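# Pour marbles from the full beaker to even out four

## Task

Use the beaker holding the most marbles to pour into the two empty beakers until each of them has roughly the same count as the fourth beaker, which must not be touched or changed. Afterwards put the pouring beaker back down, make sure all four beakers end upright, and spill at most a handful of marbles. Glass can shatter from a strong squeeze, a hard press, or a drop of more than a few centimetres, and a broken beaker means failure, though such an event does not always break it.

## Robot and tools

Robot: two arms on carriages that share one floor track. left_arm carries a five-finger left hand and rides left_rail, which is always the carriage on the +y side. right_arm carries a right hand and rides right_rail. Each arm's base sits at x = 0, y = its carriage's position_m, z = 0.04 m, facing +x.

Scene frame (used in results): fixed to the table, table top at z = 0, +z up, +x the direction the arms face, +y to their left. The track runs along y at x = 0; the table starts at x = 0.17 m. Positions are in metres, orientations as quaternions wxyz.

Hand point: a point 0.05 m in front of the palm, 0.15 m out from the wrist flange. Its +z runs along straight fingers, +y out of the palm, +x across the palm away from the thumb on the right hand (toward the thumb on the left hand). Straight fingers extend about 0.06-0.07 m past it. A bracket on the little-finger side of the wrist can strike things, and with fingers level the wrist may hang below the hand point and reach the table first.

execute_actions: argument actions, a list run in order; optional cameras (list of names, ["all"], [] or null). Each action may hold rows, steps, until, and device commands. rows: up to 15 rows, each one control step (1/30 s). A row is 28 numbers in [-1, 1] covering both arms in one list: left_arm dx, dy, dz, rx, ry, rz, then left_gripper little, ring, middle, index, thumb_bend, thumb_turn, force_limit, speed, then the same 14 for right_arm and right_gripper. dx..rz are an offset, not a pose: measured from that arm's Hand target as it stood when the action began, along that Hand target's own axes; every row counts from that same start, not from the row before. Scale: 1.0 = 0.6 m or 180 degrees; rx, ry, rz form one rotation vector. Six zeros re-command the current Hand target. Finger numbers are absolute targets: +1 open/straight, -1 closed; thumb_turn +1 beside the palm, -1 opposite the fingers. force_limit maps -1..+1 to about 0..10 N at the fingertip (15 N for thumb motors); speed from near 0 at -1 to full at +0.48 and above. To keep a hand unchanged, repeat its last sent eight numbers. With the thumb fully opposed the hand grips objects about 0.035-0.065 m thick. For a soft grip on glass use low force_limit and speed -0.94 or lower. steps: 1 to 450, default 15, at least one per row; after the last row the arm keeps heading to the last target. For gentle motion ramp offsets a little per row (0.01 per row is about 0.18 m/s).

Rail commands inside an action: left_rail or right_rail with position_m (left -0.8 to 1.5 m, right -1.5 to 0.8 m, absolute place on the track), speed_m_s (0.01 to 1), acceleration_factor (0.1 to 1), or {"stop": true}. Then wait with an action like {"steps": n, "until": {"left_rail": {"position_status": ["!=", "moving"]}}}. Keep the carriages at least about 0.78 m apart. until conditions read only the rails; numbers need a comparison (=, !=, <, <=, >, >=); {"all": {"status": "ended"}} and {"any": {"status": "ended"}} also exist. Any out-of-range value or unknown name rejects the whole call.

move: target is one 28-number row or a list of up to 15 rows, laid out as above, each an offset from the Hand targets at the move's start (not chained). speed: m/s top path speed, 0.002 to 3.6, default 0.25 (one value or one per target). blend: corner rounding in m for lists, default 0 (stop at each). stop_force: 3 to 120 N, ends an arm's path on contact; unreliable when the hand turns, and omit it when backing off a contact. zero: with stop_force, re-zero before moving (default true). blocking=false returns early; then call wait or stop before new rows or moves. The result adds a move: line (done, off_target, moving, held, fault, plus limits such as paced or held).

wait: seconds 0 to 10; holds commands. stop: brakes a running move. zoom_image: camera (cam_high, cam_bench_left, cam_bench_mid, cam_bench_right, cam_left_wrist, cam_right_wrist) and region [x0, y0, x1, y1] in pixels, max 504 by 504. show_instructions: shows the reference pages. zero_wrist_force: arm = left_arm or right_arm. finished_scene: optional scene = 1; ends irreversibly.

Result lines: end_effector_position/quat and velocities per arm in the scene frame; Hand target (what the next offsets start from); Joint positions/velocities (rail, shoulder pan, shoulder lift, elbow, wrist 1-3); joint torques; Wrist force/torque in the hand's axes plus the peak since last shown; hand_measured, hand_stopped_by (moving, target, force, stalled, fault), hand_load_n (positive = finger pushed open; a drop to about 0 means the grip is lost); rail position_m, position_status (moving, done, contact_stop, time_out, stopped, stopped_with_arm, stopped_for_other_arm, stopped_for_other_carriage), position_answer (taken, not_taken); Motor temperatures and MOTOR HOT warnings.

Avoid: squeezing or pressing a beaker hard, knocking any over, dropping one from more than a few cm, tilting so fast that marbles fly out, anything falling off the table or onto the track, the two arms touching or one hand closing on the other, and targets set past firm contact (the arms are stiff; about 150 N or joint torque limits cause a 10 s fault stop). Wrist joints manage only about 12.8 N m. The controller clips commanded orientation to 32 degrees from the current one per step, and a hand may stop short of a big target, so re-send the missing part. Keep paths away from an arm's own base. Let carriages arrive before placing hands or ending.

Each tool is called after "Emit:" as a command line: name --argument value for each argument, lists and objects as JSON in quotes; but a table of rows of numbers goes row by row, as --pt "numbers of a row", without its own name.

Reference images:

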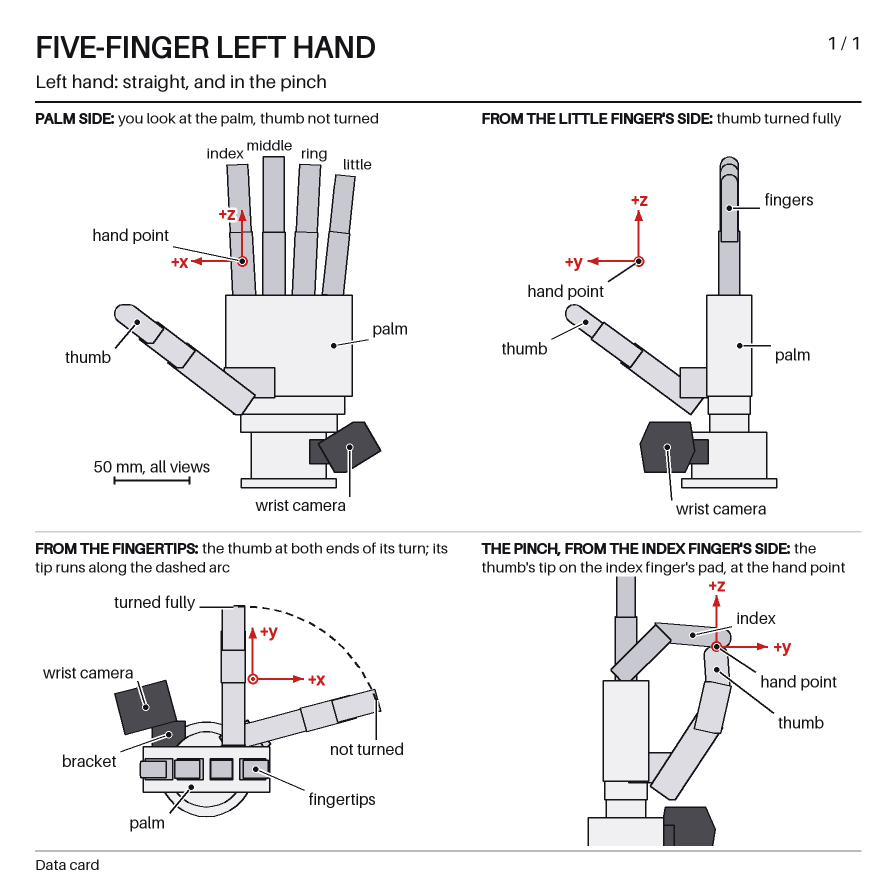

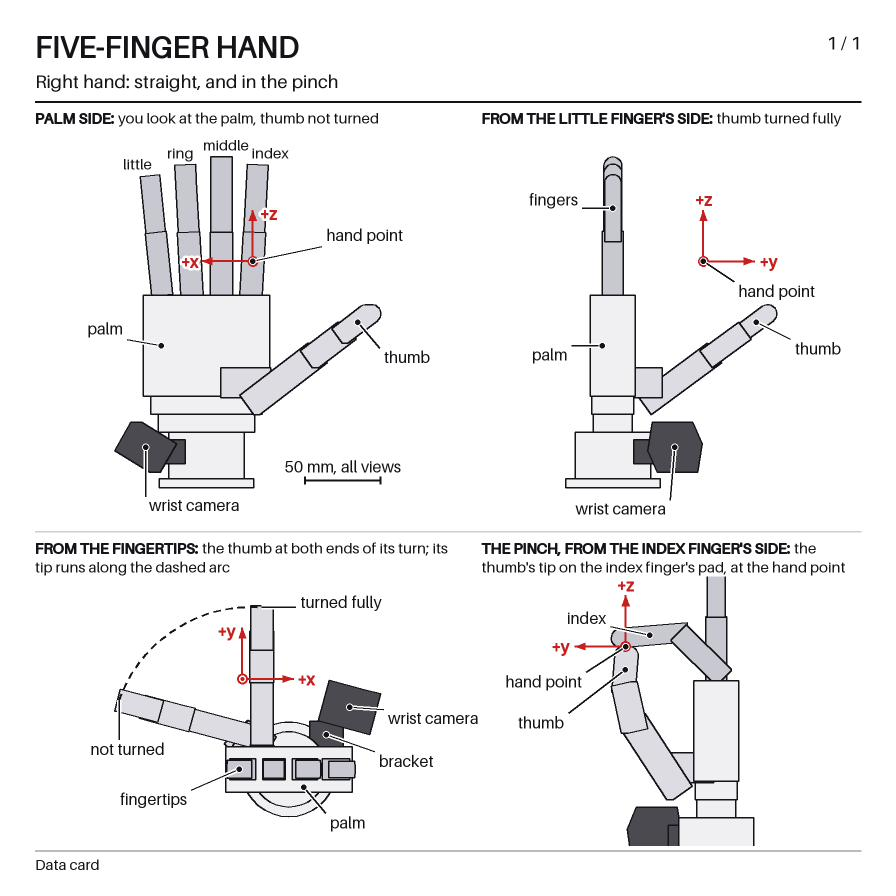

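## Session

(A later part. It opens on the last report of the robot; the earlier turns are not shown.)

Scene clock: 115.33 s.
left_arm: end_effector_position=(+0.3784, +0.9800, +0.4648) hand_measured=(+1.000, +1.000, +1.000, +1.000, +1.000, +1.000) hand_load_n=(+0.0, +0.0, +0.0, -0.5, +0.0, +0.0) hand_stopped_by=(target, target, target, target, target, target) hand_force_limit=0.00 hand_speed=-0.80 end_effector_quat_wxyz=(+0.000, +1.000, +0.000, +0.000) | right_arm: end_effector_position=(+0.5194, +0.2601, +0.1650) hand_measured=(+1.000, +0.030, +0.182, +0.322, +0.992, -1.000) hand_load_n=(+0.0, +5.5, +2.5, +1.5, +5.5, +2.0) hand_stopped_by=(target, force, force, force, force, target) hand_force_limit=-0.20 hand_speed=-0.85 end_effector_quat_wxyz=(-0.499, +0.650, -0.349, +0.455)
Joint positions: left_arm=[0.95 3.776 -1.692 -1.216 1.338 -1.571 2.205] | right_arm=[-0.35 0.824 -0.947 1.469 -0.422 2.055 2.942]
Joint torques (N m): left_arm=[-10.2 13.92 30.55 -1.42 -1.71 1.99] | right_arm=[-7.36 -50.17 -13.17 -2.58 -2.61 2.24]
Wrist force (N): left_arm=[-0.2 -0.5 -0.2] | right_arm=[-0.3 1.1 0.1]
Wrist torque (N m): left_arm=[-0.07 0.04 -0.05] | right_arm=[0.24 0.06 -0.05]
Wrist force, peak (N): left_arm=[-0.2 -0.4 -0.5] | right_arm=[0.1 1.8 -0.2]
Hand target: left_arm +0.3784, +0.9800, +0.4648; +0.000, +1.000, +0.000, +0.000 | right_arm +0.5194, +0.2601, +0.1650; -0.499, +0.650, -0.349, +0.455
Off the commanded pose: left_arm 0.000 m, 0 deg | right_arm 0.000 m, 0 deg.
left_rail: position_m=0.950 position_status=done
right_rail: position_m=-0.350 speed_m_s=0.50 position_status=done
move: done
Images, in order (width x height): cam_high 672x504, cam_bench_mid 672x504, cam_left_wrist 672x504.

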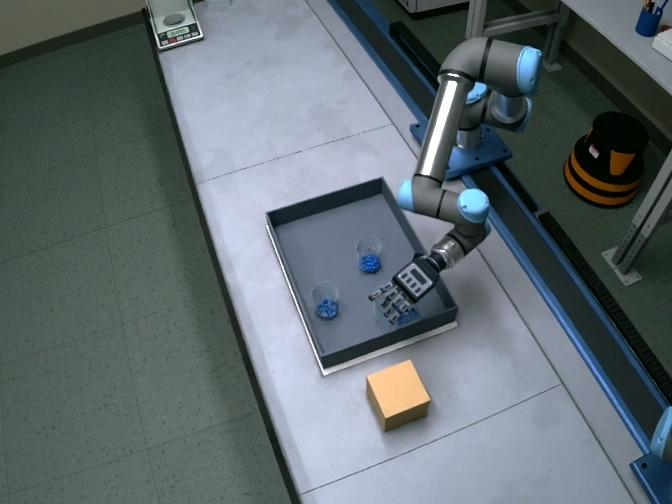

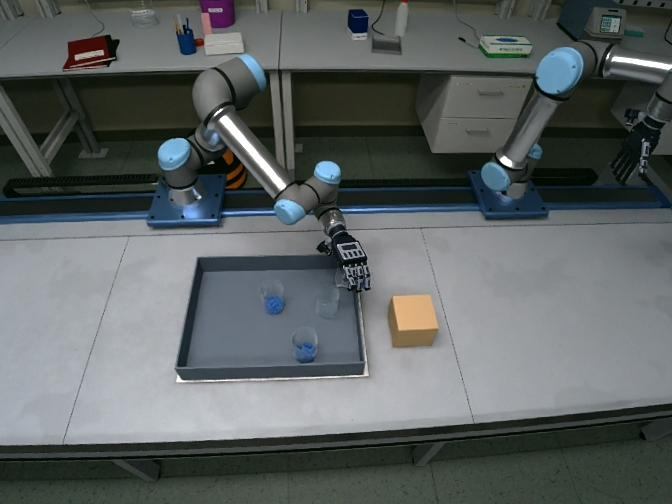

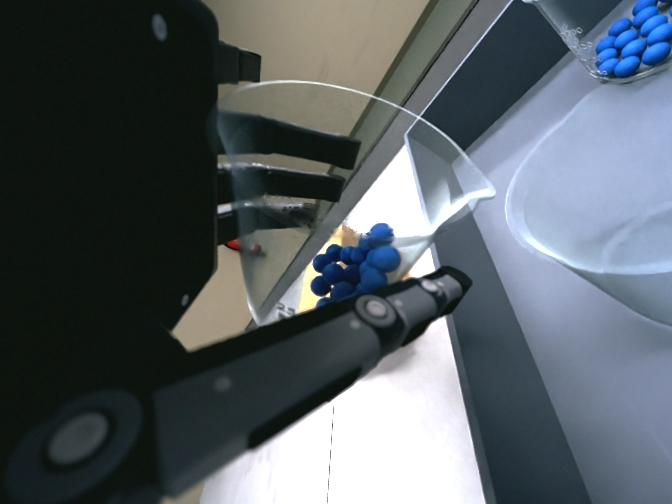

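Emit:
move --target '[0,0,0,0,0,0,1,1,1,1,1,1,0.0,-0.8,0.0287,-0.0096,-0.0104,0.019,0,0.0522,1,-0.6,-0.6,-0.7,0.2,-1,-0.2,-0.85]' --speed 0.1 --cameras '["cam_bench_mid","cam_left_wrist"]'

Emit:
zoom_image --camera "cam_left_wrist" --region '[220, 80, 672, 450]'

Emit:
zoom_image --camera "cam_bench_mid" --region '[250, 220, 370, 330]'

Scene clock: 117.83 s.
left_arm: end_effector_position=(+0.3784, +0.9800, +0.4648) hand_measured=(+1.000, +1.000, +1.000, +1.000, +1.000, +1.000) hand_load_n=(+0.0, +0.0, +0.0, +0.0, +0.0, +0.0) hand_stopped_by=(target, target, target, target, target, target) hand_force_limit=0.00 hand_speed=-0.80 end_effector_quat_wxyz=(+0.000, +1.000, +0.000, +0.000) | right_arm: end_effector_position=(+0.5194, +0.2439, +0.1753) hand_measured=(+1.000, +0.030, +0.182, +0.322, +0.992, -1.000) hand_load_n=(+0.0, +5.5, +2.5, +1.5, +5.5, +1.5) hand_stopped_by=(target, force, force, force, force, target) hand_force_limit=-0.20 hand_speed=-0.85 end_effector_quat_wxyz=(-0.554, +0.604, -0.388, +0.423)
Joint positions: left_arm=[0.95 3.776 -1.692 -1.216 1.338 -1.571 2.205] | right_arm=[-0.35 0.787 -1.005 1.589 -0.551 2.01 3.074]
Joint torques (N m): left_arm=[-9.71 13.86 32.7 -1.12 -1.98 2.04] | right_arm=[-7.82 -47.88 -12.95 -3.16 -2.54 2.07]
Wrist force (N): left_arm=[0.1 -0.1 -0.1] | right_arm=[-0.1 0.7 0.2]
Wrist torque (N m): left_arm=[-0.03 -0.01 -0.04] | right_arm=[0.13 0.03 -0.07]
Wrist force, peak (N): left_arm=[0.0 -0.6 -0.4] | right_arm=[-0.5 1.3 0.1]
Hand target: left_arm +0.3784, +0.9800, +0.4648; +0.000, +1.000, +0.000, +0.000 | right_arm +0.5194, +0.2439, +0.1753; -0.554, +0.604, -0.388, +0.423
Off the commanded pose: left_arm 0.000 m, 0 deg | right_arm 0.000 m, 0 deg.
left_rail: position_m=0.950 position_status=done
right_rail: position_m=-0.350 speed_m_s=0.50 position_status=done
move: done
Images, in order (width x height): cam_bench_mid 672x504, cam_left_wrist 672x504.

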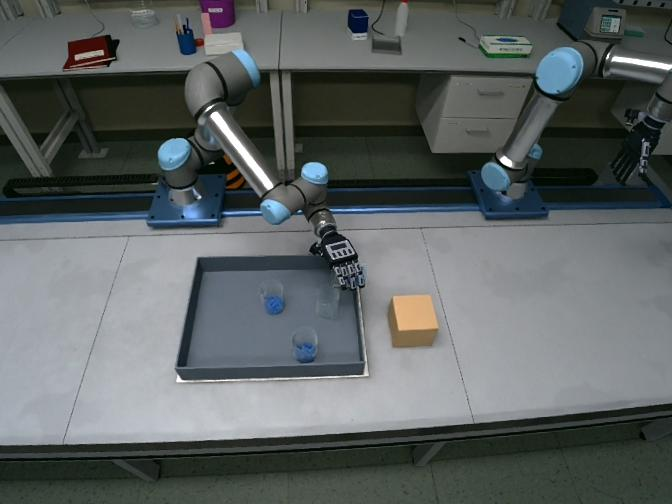

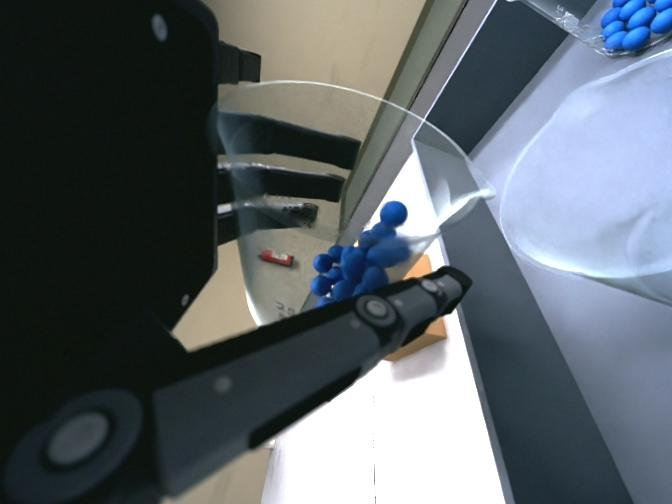

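Scaled by 1.115.

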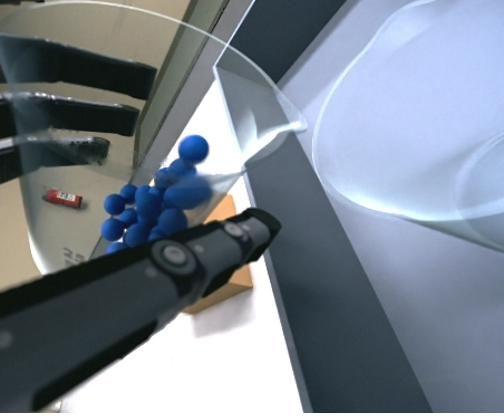

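Scaled by 4.200.

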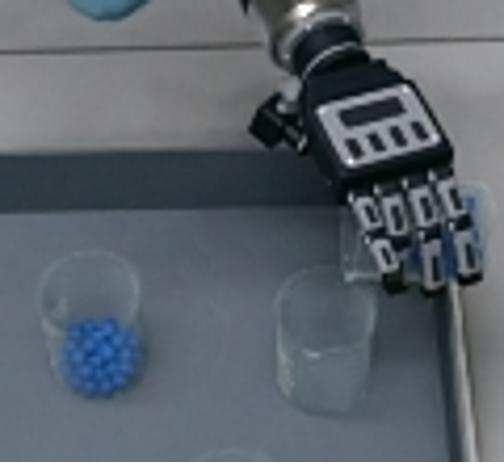

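Emit:
move --target '[0,0,0,0,0,0,1,1,1,1,1,1,0.0,-0.8,0.0065,-0.0073,-0.0023,0.0095,0,0.0261,1,-0.6,-0.6,-0.7,0.2,-1,-0.2,-0.85]' --speed 0.08 --cameras '["cam_bench_mid","cam_left_wrist"]'

Emit:
zoom_image --camera "cam_left_wrist" --region '[220, 80, 672, 450]'

Scene clock: 119.30 s.
left_arm: end_effector_position=(+0.3784, +0.9800, +0.4648) hand_measured=(+1.000, +1.000, +1.000, +1.000, +1.000, +1.000) hand_load_n=(+0.0, +0.0, +0.0, +0.0, +0.0, +0.0) hand_stopped_by=(target, target, target, target, target, target) hand_force_limit=0.00 hand_speed=-0.80 end_effector_quat_wxyz=(+0.000, +1.000, +0.000, +0.000) | right_arm: end_effector_position=(+0.5194, +0.2401, +0.1800) hand_measured=(+1.000, +0.030, +0.182, +0.322, +0.992, -1.000) hand_load_n=(+0.0, +5.5, +2.5, +1.0, +5.5, +1.5) hand_stopped_by=(target, force, force, force, force, target) hand_force_limit=-0.20 hand_speed=-0.85 end_effector_quat_wxyz=(+0.579, -0.579, +0.406, -0.405)
Joint positions: left_arm=[0.95 3.776 -1.692 -1.216 1.338 -1.571 2.205] | right_arm=[-0.35 0.775 -1.021 1.632 -0.611 1.997 3.142]
Joint torques (N m): left_arm=[-9.17 12.17 31.99 -0.98 -1.99 1.76] | right_arm=[-8.72 -46.27 -12.99 -3.1 -2.68 2.29]
Wrist force (N): left_arm=[-0.2 -0.1 -0.1] | right_arm=[0.0 0.7 0.1]
Wrist torque (N m): left_arm=[-0.03 0.03 -0.06] | right_arm=[0.13 0.05 -0.04]
Wrist force, peak (N): left_arm=[-0.1 -0.4 -0.6] | right_arm=[0.1 1.1 0.0]
Hand target: left_arm +0.3784, +0.9800, +0.4648; +0.000, +1.000, +0.000, +0.000 | right_arm +0.5194, +0.2401, +0.1800; +0.579, -0.579, +0.406, -0.405
Off the commanded pose: left_arm 0.000 m, 0 deg | right_arm 0.000 m, 0 deg.
left_rail: position_m=0.950 position_status=done
right_rail: position_m=-0.350 speed_m_s=0.50 position_status=done
move: done
Images, in order (width x height): cam_bench_mid 672x504, cam_left_wrist 672x504.

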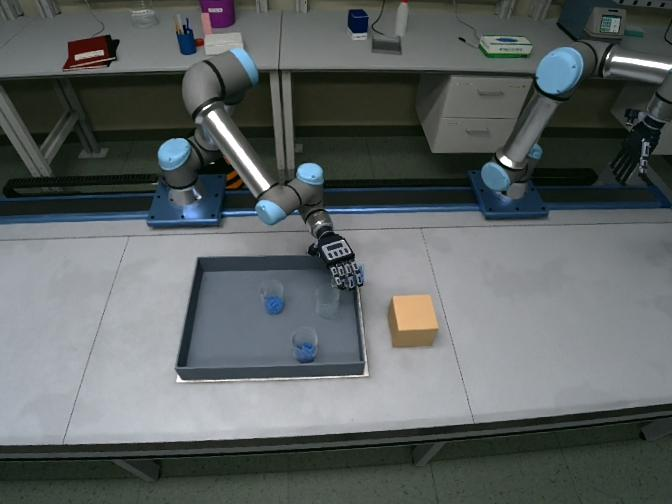

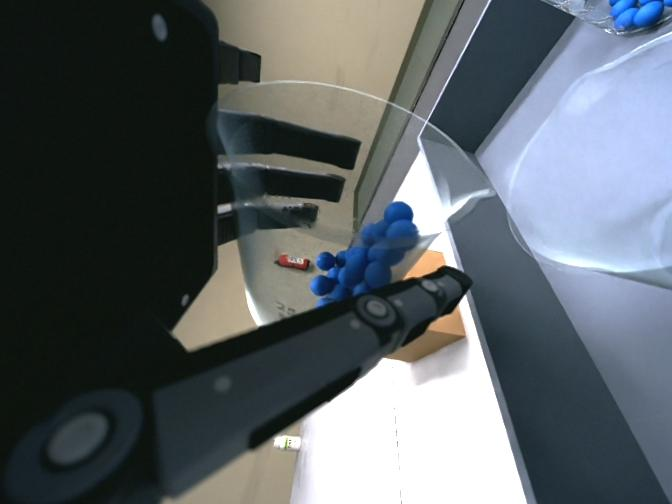

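Scaled by 1.115.

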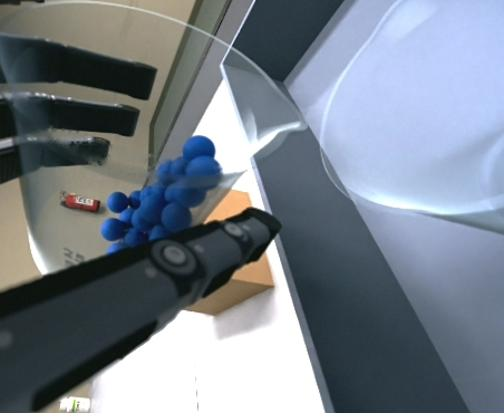

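Emit:
move --target '[0,0,0,0,0,0,1,1,1,1,1,1,0.0,-0.8,0.0026,-0.0029,-0.001,0.0038,0,0.0104,1,-0.6,-0.6,-0.7,0.2,-1,-0.2,-0.85]' --speed 0.08 --cameras '["cam_bench_mid","cam_left_wrist"]'

Scene clock: 120.37 s.
left_arm: end_effector_position=(+0.3784, +0.9800, +0.4648) hand_measured=(+1.000, +1.000, +1.000, +1.000, +1.000, +1.000) hand_load_n=(+0.0, +0.0, +0.0, +0.0, +0.0, -0.5) hand_stopped_by=(target, target, target, target, target, target) hand_force_limit=0.00 hand_speed=-0.80 end_effector_quat_wxyz=(+0.000, +1.000, +0.000, +0.000) | right_arm: end_effector_position=(+0.5194, +0.2385, +0.1817) hand_measured=(+1.000, +0.030, +0.182, +0.322, +0.992, -1.000) hand_load_n=(+0.0, +5.5, +2.5, +1.5, +6.0, +1.5) hand_stopped_by=(target, force, force, force, force, target) hand_force_limit=-0.20 hand_speed=-0.85 end_effector_quat_wxyz=(+0.589, -0.569, +0.413, -0.398)
Joint positions: left_arm=[0.95 3.776 -1.692 -1.216 1.338 -1.571 2.205] | right_arm=[-0.35 0.77 -1.026 1.648 -0.635 1.992 3.17]
Joint torques (N m): left_arm=[-9.52 12.44 30.98 -0.91 -1.77 2.04] | right_arm=[-8.94 -45.11 -13.6 -3.11 -2.4 2.22]
Wrist force (N): left_arm=[0.0 -0.2 -0.3] | right_arm=[0.1 0.8 0.2]
Wrist torque (N m): left_arm=[-0.02 0.00 -0.05] | right_arm=[0.13 0.00 -0.04]
Wrist force, peak (N): left_arm=[-0.1 -0.5 -0.3] | right_arm=[0.1 1.0 0.4]
Hand target: left_arm +0.3784, +0.9800, +0.4648; +0.000, +1.000, +0.000, +0.000 | right_arm +0.5194, +0.2385, +0.1817; +0.589, -0.569, +0.413, -0.398
Off the commanded pose: left_arm 0.000 m, 0 deg | right_arm 0.000 m, 0 deg.
left_rail: position_m=0.950 position_status=done
right_rail: position_m=-0.350 speed_m_s=0.50 position_status=done
move: done
Images, in order (width x height): cam_bench_mid 672x504, cam_left_wrist 672x504.

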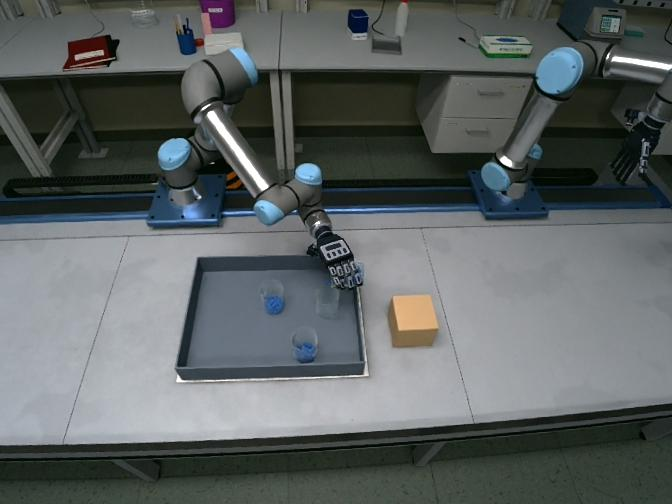

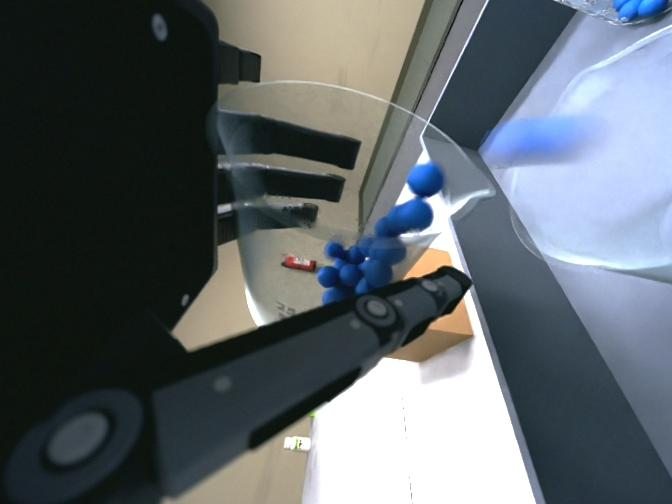

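Emit:
wait --seconds 0.15 --cameras '["cam_bench_mid","cam_left_wrist"]'

Scene clock: 120.77 s.
left_arm: end_effector_position=(+0.3784, +0.9800, +0.4648) hand_measured=(+1.000, +1.000, +1.000, +1.000, +1.000, +1.000) hand_load_n=(+0.0, +0.0, +0.0, +0.0, -0.5, +0.0) hand_stopped_by=(target, target, target, target, target, target) hand_force_limit=0.00 hand_speed=-0.80 end_effector_quat_wxyz=(+0.000, +1.000, +0.000, +0.000) | right_arm: end_effector_position=(+0.5194, +0.2385, +0.1817) hand_measured=(+1.000, +0.030, +0.182, +0.322, +0.992, -1.000) hand_load_n=(+0.0, +5.5, +3.0, +1.5, +5.5, +1.5) hand_stopped_by=(target, force, force, force, force, target) hand_force_limit=-0.20 hand_speed=-0.85 end_effector_quat_wxyz=(+0.589, -0.569, +0.413, -0.398)
Joint positions: left_arm=[0.95 3.776 -1.692 -1.216 1.338 -1.571 2.205] | right_arm=[-0.35 0.77 -1.026 1.648 -0.635 1.992 3.17]
Joint torques (N m): left_arm=[-9.88 13.12 32.28 -1.04 -1.75 1.9] | right_arm=[-8.52 -44.47 -12.69 -2.99 -2.52 2.23]
Wrist force (N): left_arm=[-0.1 -0.1 -0.3] | right_arm=[0.3 0.7 0.1]
Wrist torque (N m): left_arm=[-0.01 0.02 -0.06] | right_arm=[0.14 -0.03 -0.02]
Wrist force, peak (N): left_arm=[0.0 -0.4 -0.4] | right_arm=[0.2 1.0 0.3]
Hand target: left_arm +0.3784, +0.9800, +0.4648; +0.000, +1.000, +0.000, +0.000 | right_arm +0.5194, +0.2385, +0.1817; +0.589, -0.569, +0.413, -0.398
Off the commanded pose: left_arm 0.000 m, 0 deg | right_arm 0.000 m, 0 deg.
left_rail: position_m=0.950 position_status=done
right_rail: position_m=-0.350 speed_m_s=0.50 position_status=done
wait: 0.17 s; at rest from the start
Images, in order (width x height): cam_bench_mid 672x504, cam_left_wrist 672x504.

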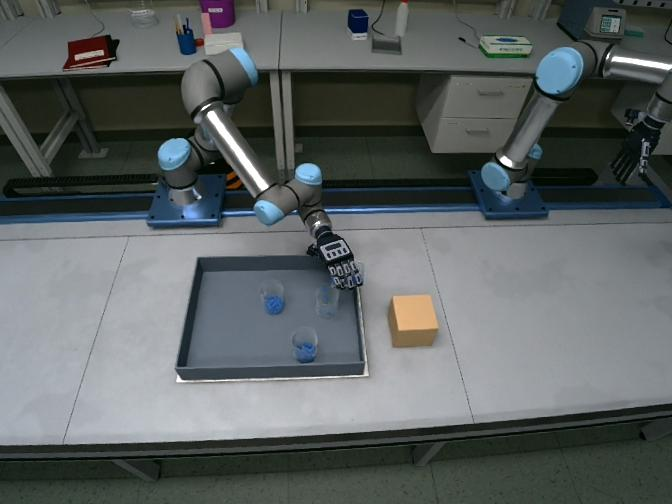

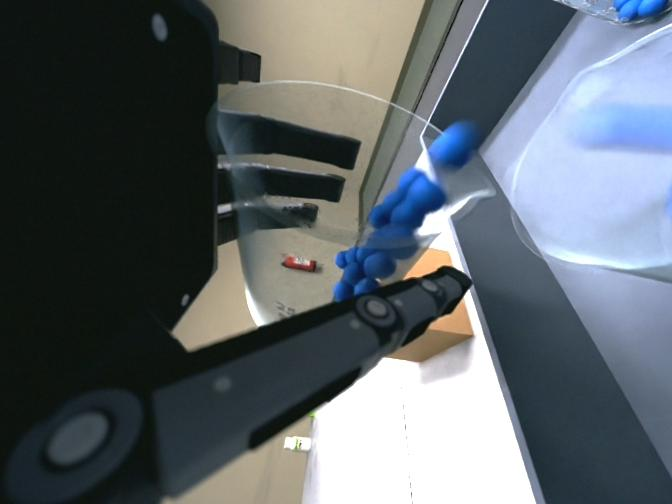

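Emit:
wait --seconds 0.1 --cameras '["cam_left_wrist"]'

Emit:
move --target '[0,0,0,0,0,0,1,1,1,1,1,1,0.0,-0.8,0,-0.01,0,-0.038,0,-0.1044,1,-0.6,-0.6,-0.7,0.2,-1,-0.2,-0.85]' --speed 0.7 --cameras '["cam_bench_mid","cam_left_wrist"]'

Emit:
zoom_image --camera "cam_left_wrist" --region '[220, 80, 672, 450]'

Emit:
zoom_image --camera "cam_bench_mid" --region '[300, 270, 360, 330]'

Scene clock: 121.17 s.
left_arm: end_effector_position=(+0.3784, +0.9800, +0.4648) hand_measured=(+1.000, +1.000, +1.000, +1.000, +1.000, +1.000) hand_load_n=(+0.0, +0.0, +0.0, +0.0, +0.0, +0.0) hand_stopped_by=(target, target, target, target, target, target) hand_force_limit=0.00 hand_speed=-0.80 end_effector_quat_wxyz=(+0.000, +1.000, +0.000, +0.000) | right_arm: end_effector_position=(+0.5194, +0.2385, +0.1817) hand_measured=(+1.000, +0.030, +0.182, +0.322, +0.992, -1.000) hand_load_n=(+0.0, +5.5, +3.0, +1.5, +6.0, +1.5) hand_stopped_by=(target, force, force, force, force, target) hand_force_limit=-0.20 hand_speed=-0.85 end_effector_quat_wxyz=(+0.589, -0.569, +0.413, -0.398)
Joint positions: left_arm=[0.95 3.776 -1.692 -1.216 1.338 -1.571 2.205] | right_arm=[-0.35 0.77 -1.026 1.648 -0.635 1.992 3.17]
Joint torques (N m): left_arm=[-9.45 12.98 31.7 -0.96 -1.64 2.02] | right_arm=[-6.85 -46.08 -12.71 -2.88 -2.32 1.88]
Wrist force (N): left_arm=[-0.2 -0.4 0.0] | right_arm=[0.1 0.5 0.3]
Wrist torque (N m): left_arm=[-0.07 0.04 -0.05] | right_arm=[0.11 0.01 -0.04]
Wrist force, peak (N): left_arm=[-0.2 -0.4 -0.3] | right_arm=[0.3 0.9 0.4]
Hand target: left_arm +0.3784, +0.9800, +0.4648; +0.000, +1.000, +0.000, +0.000 | right_arm +0.5194, +0.2385, +0.1817; +0.589, -0.569, +0.413, -0.398
Off the commanded pose: left_arm 0.000 m, 0 deg | right_arm 0.000 m, 0 deg.
left_rail: position_m=0.950 position_status=done
right_rail: position_m=-0.350 speed_m_s=0.50 position_status=done
wait: 0.10 s; at rest from the start
Images, in order (width x height): cam_left_wrist 672x504.

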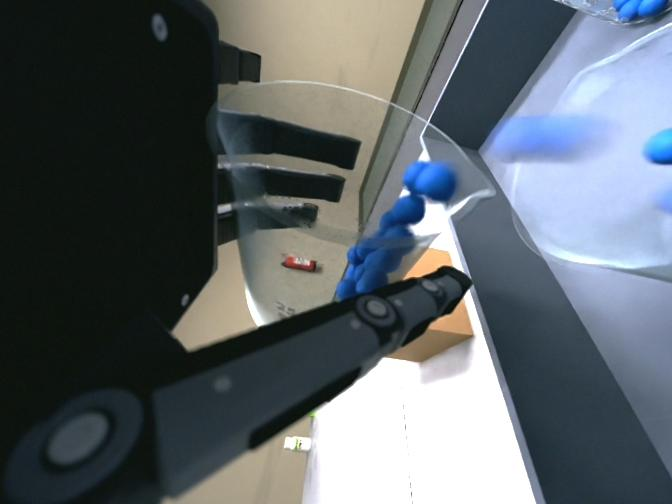

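Scene clock: 122.20 s.
left_arm: end_effector_position=(+0.3784, +0.9800, +0.4648) hand_measured=(+1.000, +1.000, +1.000, +1.000, +1.000, +1.000) hand_load_n=(+0.0, +0.0, -0.5, +0.0, +0.0, +0.0) hand_stopped_by=(target, target, target, target, target, target) hand_force_limit=0.00 hand_speed=-0.80 end_effector_quat_wxyz=(+0.000, +1.000, +0.000, +0.000) | right_arm: end_effector_position=(+0.5194, +0.2382, +0.1877) hand_measured=(+1.000, +0.030, +0.182, +0.322, +0.992, -1.000) hand_load_n=(+0.0, +5.5, +3.0, +1.5, +5.5, +1.5) hand_stopped_by=(target, force, force, force, force, target) hand_force_limit=-0.20 hand_speed=-0.85 end_effector_quat_wxyz=(-0.482, +0.663, -0.337, +0.464)
Joint positions: left_arm=[0.95 3.776 -1.692 -1.216 1.338 -1.571 2.205] | right_arm=[-0.35 0.804 -1.006 1.489 -0.364 2.038 2.9]
Joint torques (N m): left_arm=[-9.28 13.52 30.49 -1.12 -1.79 1.92] | right_arm=[9.57 -35.88 -29.3 0.17 2.36 -1.86]
Wrist force (N): left_arm=[0.0 -0.2 -0.4] | right_arm=[-0.3 0.7 0.3]
Wrist torque (N m): left_arm=[-0.03 0.01 -0.05] | right_arm=[0.17 0.05 0.00]
Wrist force, peak (N): left_arm=[0.1 -0.5 -0.2] | right_arm=[0.7 1.0 0.2]
Hand target: left_arm +0.3784, +0.9800, +0.4648; +0.000, +1.000, +0.000, +0.000 | right_arm +0.5194, +0.2383, +0.1877; -0.482, +0.663, -0.337, +0.464
Off the commanded pose: left_arm 0.000 m, 0 deg | right_arm 0.000 m, 0 deg.
left_rail: position_m=0.950 position_status=done
right_rail: position_m=-0.350 speed_m_s=0.50 position_status=done
move: done
Images, in order (width x height): cam_bench_mid 672x504, cam_left_wrist 672x504.

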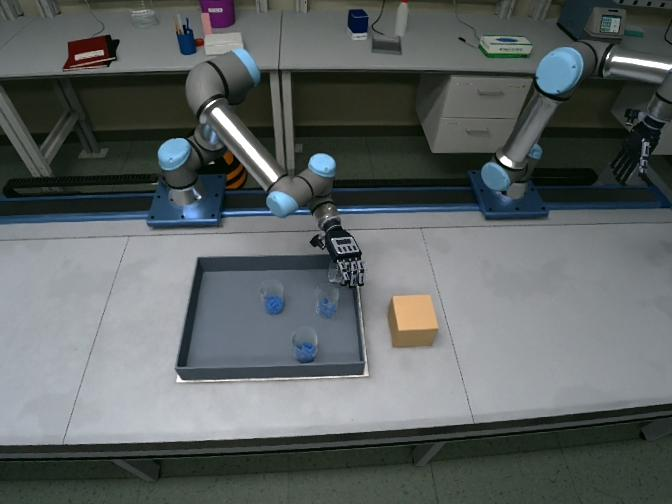

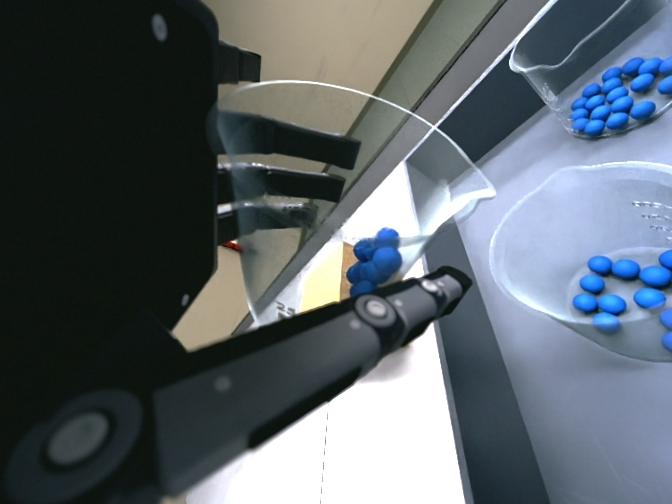

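Scaled by 1.115.

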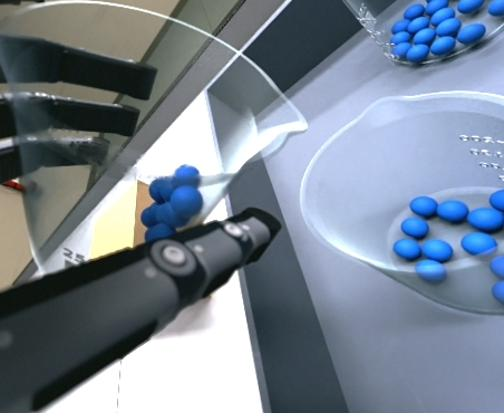

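Scaled by 8.400.

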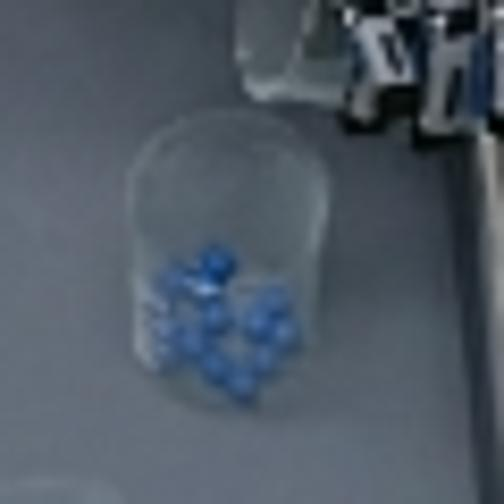

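Emit:
move --target '[0,0,0,0,0,0,1,1,1,1,1,1,0.0,-0.8,-0.0194,-0.0281,0.0055,-0.0513,0,-0.141,1,-0.6,-0.6,-0.7,0.2,-1,-0.2,-0.85]' --speed 0.3 --cameras '["cam_bench_mid","cam_left_wrist","cam_high"]'

Emit:
zoom_image --camera "cam_left_wrist" --region '[460, 220, 660, 410]'

Emit:
zoom_image --camera "cam_left_wrist" --region '[290, 160, 450, 320]'

Scene clock: 124.07 s.
left_arm: end_effector_position=(+0.3784, +0.9800, +0.4648) hand_measured=(+1.000, +1.000, +1.000, +1.000, +1.000, +1.000) hand_load_n=(+0.0, +0.0, +0.0, +0.0, +0.0, +0.0) hand_stopped_by=(target, target, target, target, target, target) hand_force_limit=0.00 hand_speed=-0.80 end_effector_quat_wxyz=(+0.000, +1.000, +0.000, +0.000) | right_arm: end_effector_position=(+0.5185, +0.2549, +0.2000) hand_measured=(+1.000, +0.030, +0.182, +0.322, +0.992, -1.000) hand_load_n=(+0.0, +5.5, +3.0, +2.0, +5.5, +2.0) hand_stopped_by=(target, force, force, force, force, target) hand_force_limit=-0.20 hand_speed=-0.85 end_effector_quat_wxyz=(-0.314, +0.757, -0.220, +0.530)
Joint positions: left_arm=[0.95 3.776 -1.692 -1.216 1.338 -1.571 2.205] | right_arm=[-0.35 0.882 -0.864 1.14 0.024 2.179 2.562]
Joint torques (N m): left_arm=[-10.28 13.73 31.65 -0.91 -1.57 2.04] | right_arm=[8.61 -40.84 -31.79 0.8 2.41 -2.1]
Wrist force (N): left_arm=[-0.2 0.0 -0.2] | right_arm=[-0.7 0.5 0.2]
Wrist torque (N m): left_arm=[-0.01 0.03 -0.06] | right_arm=[0.16 0.09 -0.01]
Wrist force, peak (N): left_arm=[-0.2 -0.2 -0.5] | right_arm=[0.2 1.1 0.0]
Hand target: left_arm +0.3784, +0.9800, +0.4648; +0.000, +1.000, +0.000, +0.000 | right_arm +0.5185, +0.2549, +0.2000; -0.314, +0.757, -0.220, +0.530
Off the commanded pose: left_arm 0.000 m, 0 deg | right_arm 0.000 m, 0 deg.
left_rail: position_m=0.950 position_status=done
right_rail: position_m=-0.350 speed_m_s=0.50 position_status=done
move: done
Images, in order (width x height): cam_high 672x504, cam_bench_mid 672x504, cam_left_wrist 672x504.

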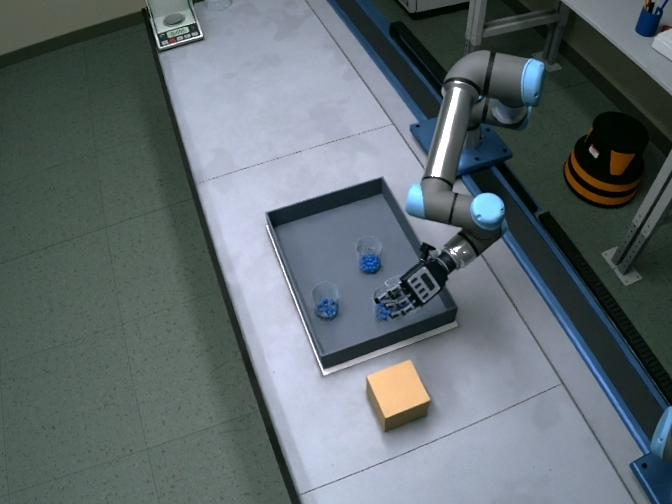

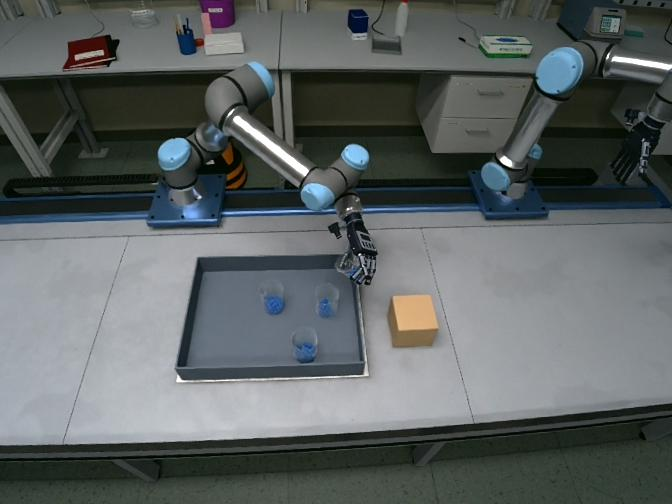

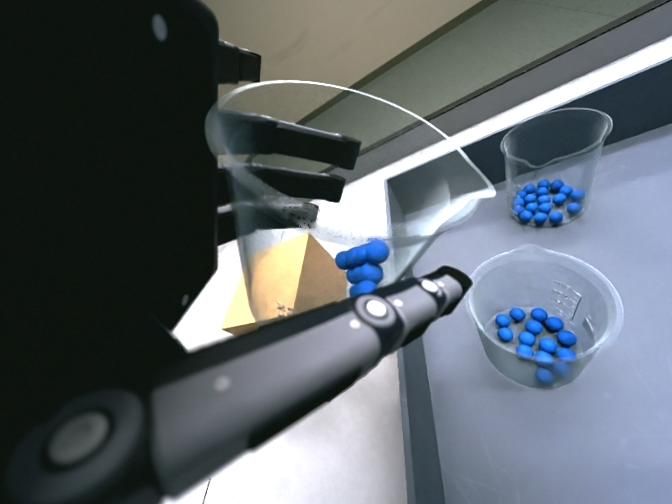

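Scaled by 2.520.

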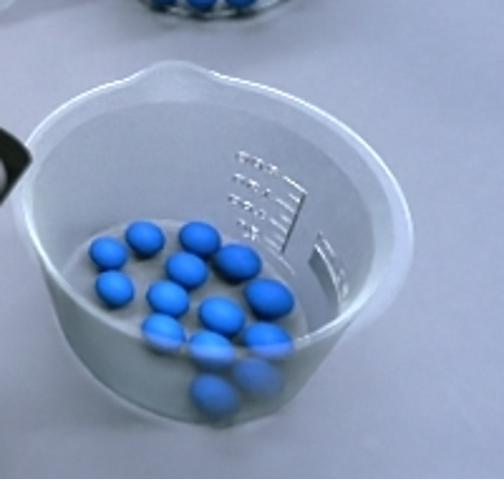

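Scaled by 3.150.

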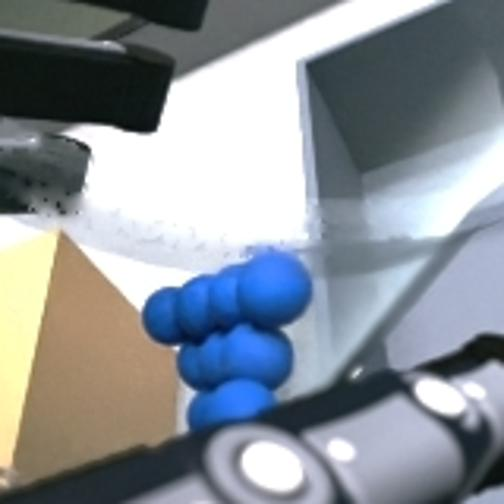

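Emit:
move --target '[0,0,0,0,0,0,1,1,1,1,1,1,0.0,-0.8,-0.0092,0.0412,0.0048,0.0817,0,0.2246,1,-0.6,-0.6,-0.7,0.2,-1,-0.2,-0.85]' --speed 0.25 --cameras '["cam_left_wrist"]'

Emit:
zoom_image --camera "cam_left_wrist" --region '[290, 160, 450, 320]'

Scene clock: 126.70 s.
left_arm: end_effector_position=(+0.3784, +0.9800, +0.4648) hand_measured=(+1.000, +1.000, +1.000, +1.000, +1.000, +1.000) hand_load_n=(+0.0, +0.0, +0.0, +0.0, +0.0, +0.0) hand_stopped_by=(target, target, target, target, target, target) hand_force_limit=0.00 hand_speed=-0.80 end_effector_quat_wxyz=(+0.000, +1.000, +0.000, +0.000) | right_arm: end_effector_position=(+0.5193, +0.2418, +0.1782) hand_measured=(+1.000, +0.030, +0.182, +0.322, +0.992, -1.000) hand_load_n=(+0.0, +5.5, +2.5, +1.5, +5.5, +1.5) hand_stopped_by=(target, force, force, force, force, target) hand_force_limit=-0.20 hand_speed=-0.85 end_effector_quat_wxyz=(+0.569, -0.589, +0.399, -0.412)
Joint positions: left_arm=[0.95 3.776 -1.692 -1.216 1.338 -1.571 2.205] | right_arm=[-0.35 0.78 -1.015 1.615 -0.587 2.002 3.115]
Joint torques (N m): left_arm=[-9.29 13.8 31.64 -0.96 -1.59 2.07] | right_arm=[-7.7 -43.37 -13.12 -3.14 -2.64 2.14]
Wrist force (N): left_arm=[-0.1 -0.2 -0.3] | right_arm=[-0.1 0.4 0.2]
Wrist torque (N m): left_arm=[-0.02 0.02 -0.05] | right_arm=[0.13 0.04 -0.05]
Wrist force, peak (N): left_arm=[-0.1 -0.6 -0.1] | right_arm=[-0.1 1.0 0.0]
Hand target: left_arm +0.3784, +0.9800, +0.4648; +0.000, +1.000, +0.000, +0.000 | right_arm +0.5193, +0.2418, +0.1782; +0.569, -0.589, +0.399, -0.412
Off the commanded pose: left_arm 0.000 m, 0 deg | right_arm 0.000 m, 0 deg.
left_rail: position_m=0.950 position_status=done
right_rail: position_m=-0.350 speed_m_s=0.50 position_status=done
move: done
Images, in order (width x height): cam_left_wrist 672x504.

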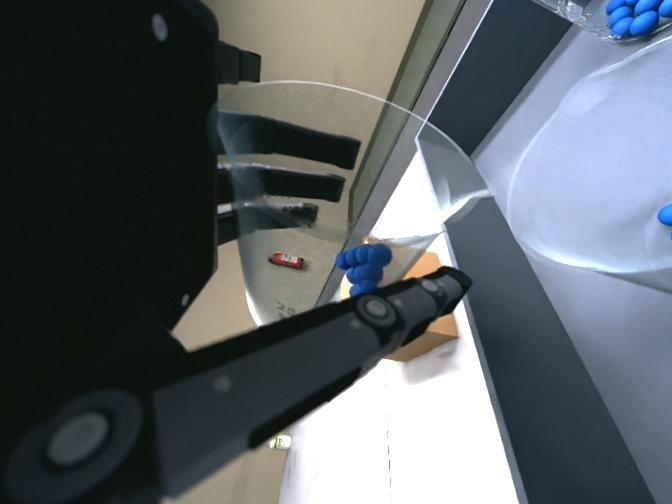

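Scaled by 3.150.

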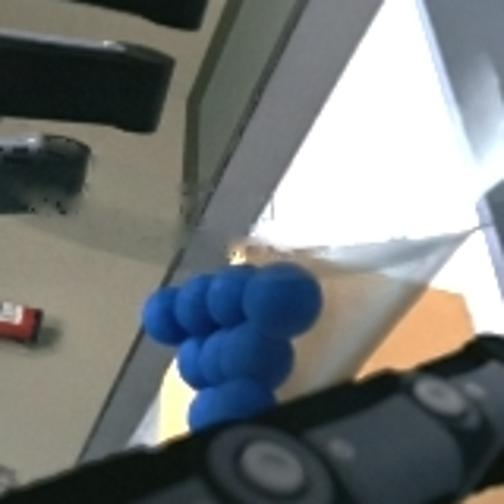

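Emit:
move --target '[0,0,0,0,0,0,1,1,1,1,1,1,0.0,-0.8,0.0052,-0.0058,-0.0019,0.0076,0,0.0209,1,-0.6,-0.6,-0.7,0.2,-1,-0.2,-0.85]' --speed 0.1 --cameras '["cam_left_wrist"]'

Scene clock: 127.73 s.
left_arm: end_effector_position=(+0.3784, +0.9800, +0.4648) hand_measured=(+1.000, +1.000, +1.000, +1.000, +1.000, +1.000) hand_load_n=(+0.0, +0.0, +0.0, -0.5, +0.0, +0.0) hand_stopped_by=(target, target, target, target, target, target) hand_force_limit=0.00 hand_speed=-0.80 end_effector_quat_wxyz=(+0.000, +1.000, +0.000, +0.000) | right_arm: end_effector_position=(+0.5193, +0.2386, +0.1818) hand_measured=(+1.000, +0.030, +0.182, +0.322, +0.992, -1.000) hand_load_n=(+0.0, +5.5, +2.5, +1.5, +5.5, +1.5) hand_stopped_by=(target, force, force, force, force, target) hand_force_limit=-0.20 hand_speed=-0.85 end_effector_quat_wxyz=(+0.589, -0.569, +0.413, -0.398)
Joint positions: left_arm=[0.95 3.776 -1.692 -1.216 1.338 -1.571 2.205] | right_arm=[-0.35 0.771 -1.026 1.648 -0.634 1.992 3.17]
Joint torques (N m): left_arm=[-10.47 12.27 30.65 -1.02 -1.94 1.92] | right_arm=[-7.47 -46.24 -12.57 -2.87 -2.56 2.13]
Wrist force (N): left_arm=[-0.1 -0.2 -0.2] | right_arm=[0.1 0.6 0.3]
Wrist torque (N m): left_arm=[-0.04 0.02 -0.06] | right_arm=[0.15 0.01 -0.03]
Wrist force, peak (N): left_arm=[-0.3 -0.6 -0.2] | right_arm=[-0.2 0.7 0.5]
Hand target: left_arm +0.3784, +0.9800, +0.4648; +0.000, +1.000, +0.000, +0.000 | right_arm +0.5193, +0.2386, +0.1818; +0.589, -0.569, +0.413, -0.398
Off the commanded pose: left_arm 0.000 m, 0 deg | right_arm 0.000 m, 0 deg.
left_rail: position_m=0.950 position_status=done
right_rail: position_m=-0.350 speed_m_s=0.50 position_status=done
move: done
Images, in order (width x height): cam_left_wrist 672x504.

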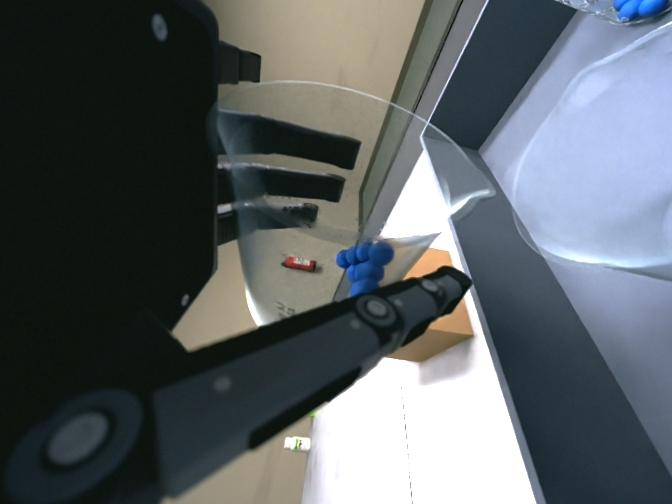

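Emit:
wait --seconds 0.2 --cameras '["cam_left_wrist"]'

Scene clock: 128.57 s.
left_arm: end_effector_position=(+0.3784, +0.9800, +0.4648) hand_measured=(+1.000, +1.000, +1.000, +1.000, +1.000, +1.000) hand_load_n=(+0.0, +0.0, +0.0, +0.0, +0.0, +0.0) hand_stopped_by=(target, target, target, target, target, target) hand_force_limit=0.00 hand_speed=-0.80 end_effector_quat_wxyz=(+0.000, +1.000, +0.000, +0.000) | right_arm: end_effector_position=(+0.5193, +0.2386, +0.1818) hand_measured=(+1.000, +0.030, +0.182, +0.322, +0.992, -1.000) hand_load_n=(+0.0, +5.5, +3.0, +1.5, +6.0, +1.5) hand_stopped_by=(target, force, force, force, force, target) hand_force_limit=-0.20 hand_speed=-0.85 end_effector_quat_wxyz=(+0.589, -0.569, +0.413, -0.398)
Joint positions: left_arm=[0.95 3.776 -1.692 -1.216 1.338 -1.571 2.205] | right_arm=[-0.35 0.771 -1.026 1.648 -0.635 1.992 3.17]
Joint torques (N m): left_arm=[-10.15 13.57 33.09 -0.95 -1.75 2.13] | right_arm=[-9.05 -45.56 -12.99 -3.1 -2.47 1.91]
Wrist force (N): left_arm=[0.0 -0.3 0.1] | right_arm=[0.3 0.5 0.2]
Wrist torque (N m): left_arm=[-0.06 0.02 -0.04] | right_arm=[0.13 -0.02 -0.01]
Wrist force, peak (N): left_arm=[-0.4 -0.3 -0.1] | right_arm=[0.5 0.6 0.3]
Hand target: left_arm +0.3784, +0.9800, +0.4648; +0.000, +1.000, +0.000, +0.000 | right_arm +0.5193, +0.2386, +0.1818; +0.589, -0.569, +0.413, -0.398
Off the commanded pose: left_arm 0.000 m, 0 deg | right_arm 0.000 m, 0 deg.
left_rail: position_m=0.950 position_status=done
right_rail: position_m=-0.350 speed_m_s=0.50 position_status=done
wait: 0.20 s; at rest from the start
Images, in order (width x height): cam_left_wrist 672x504.

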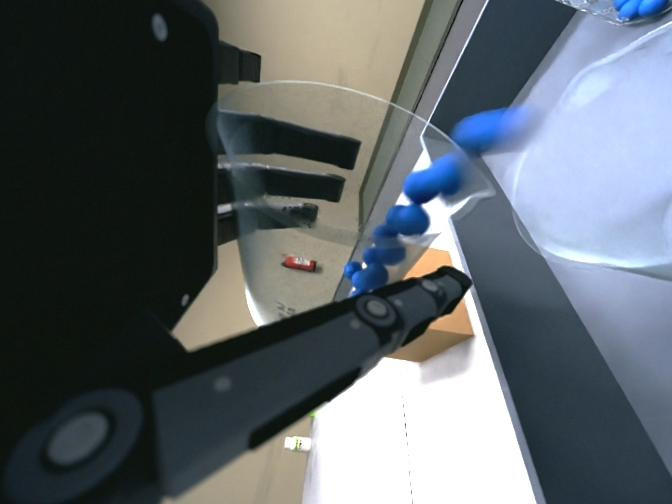

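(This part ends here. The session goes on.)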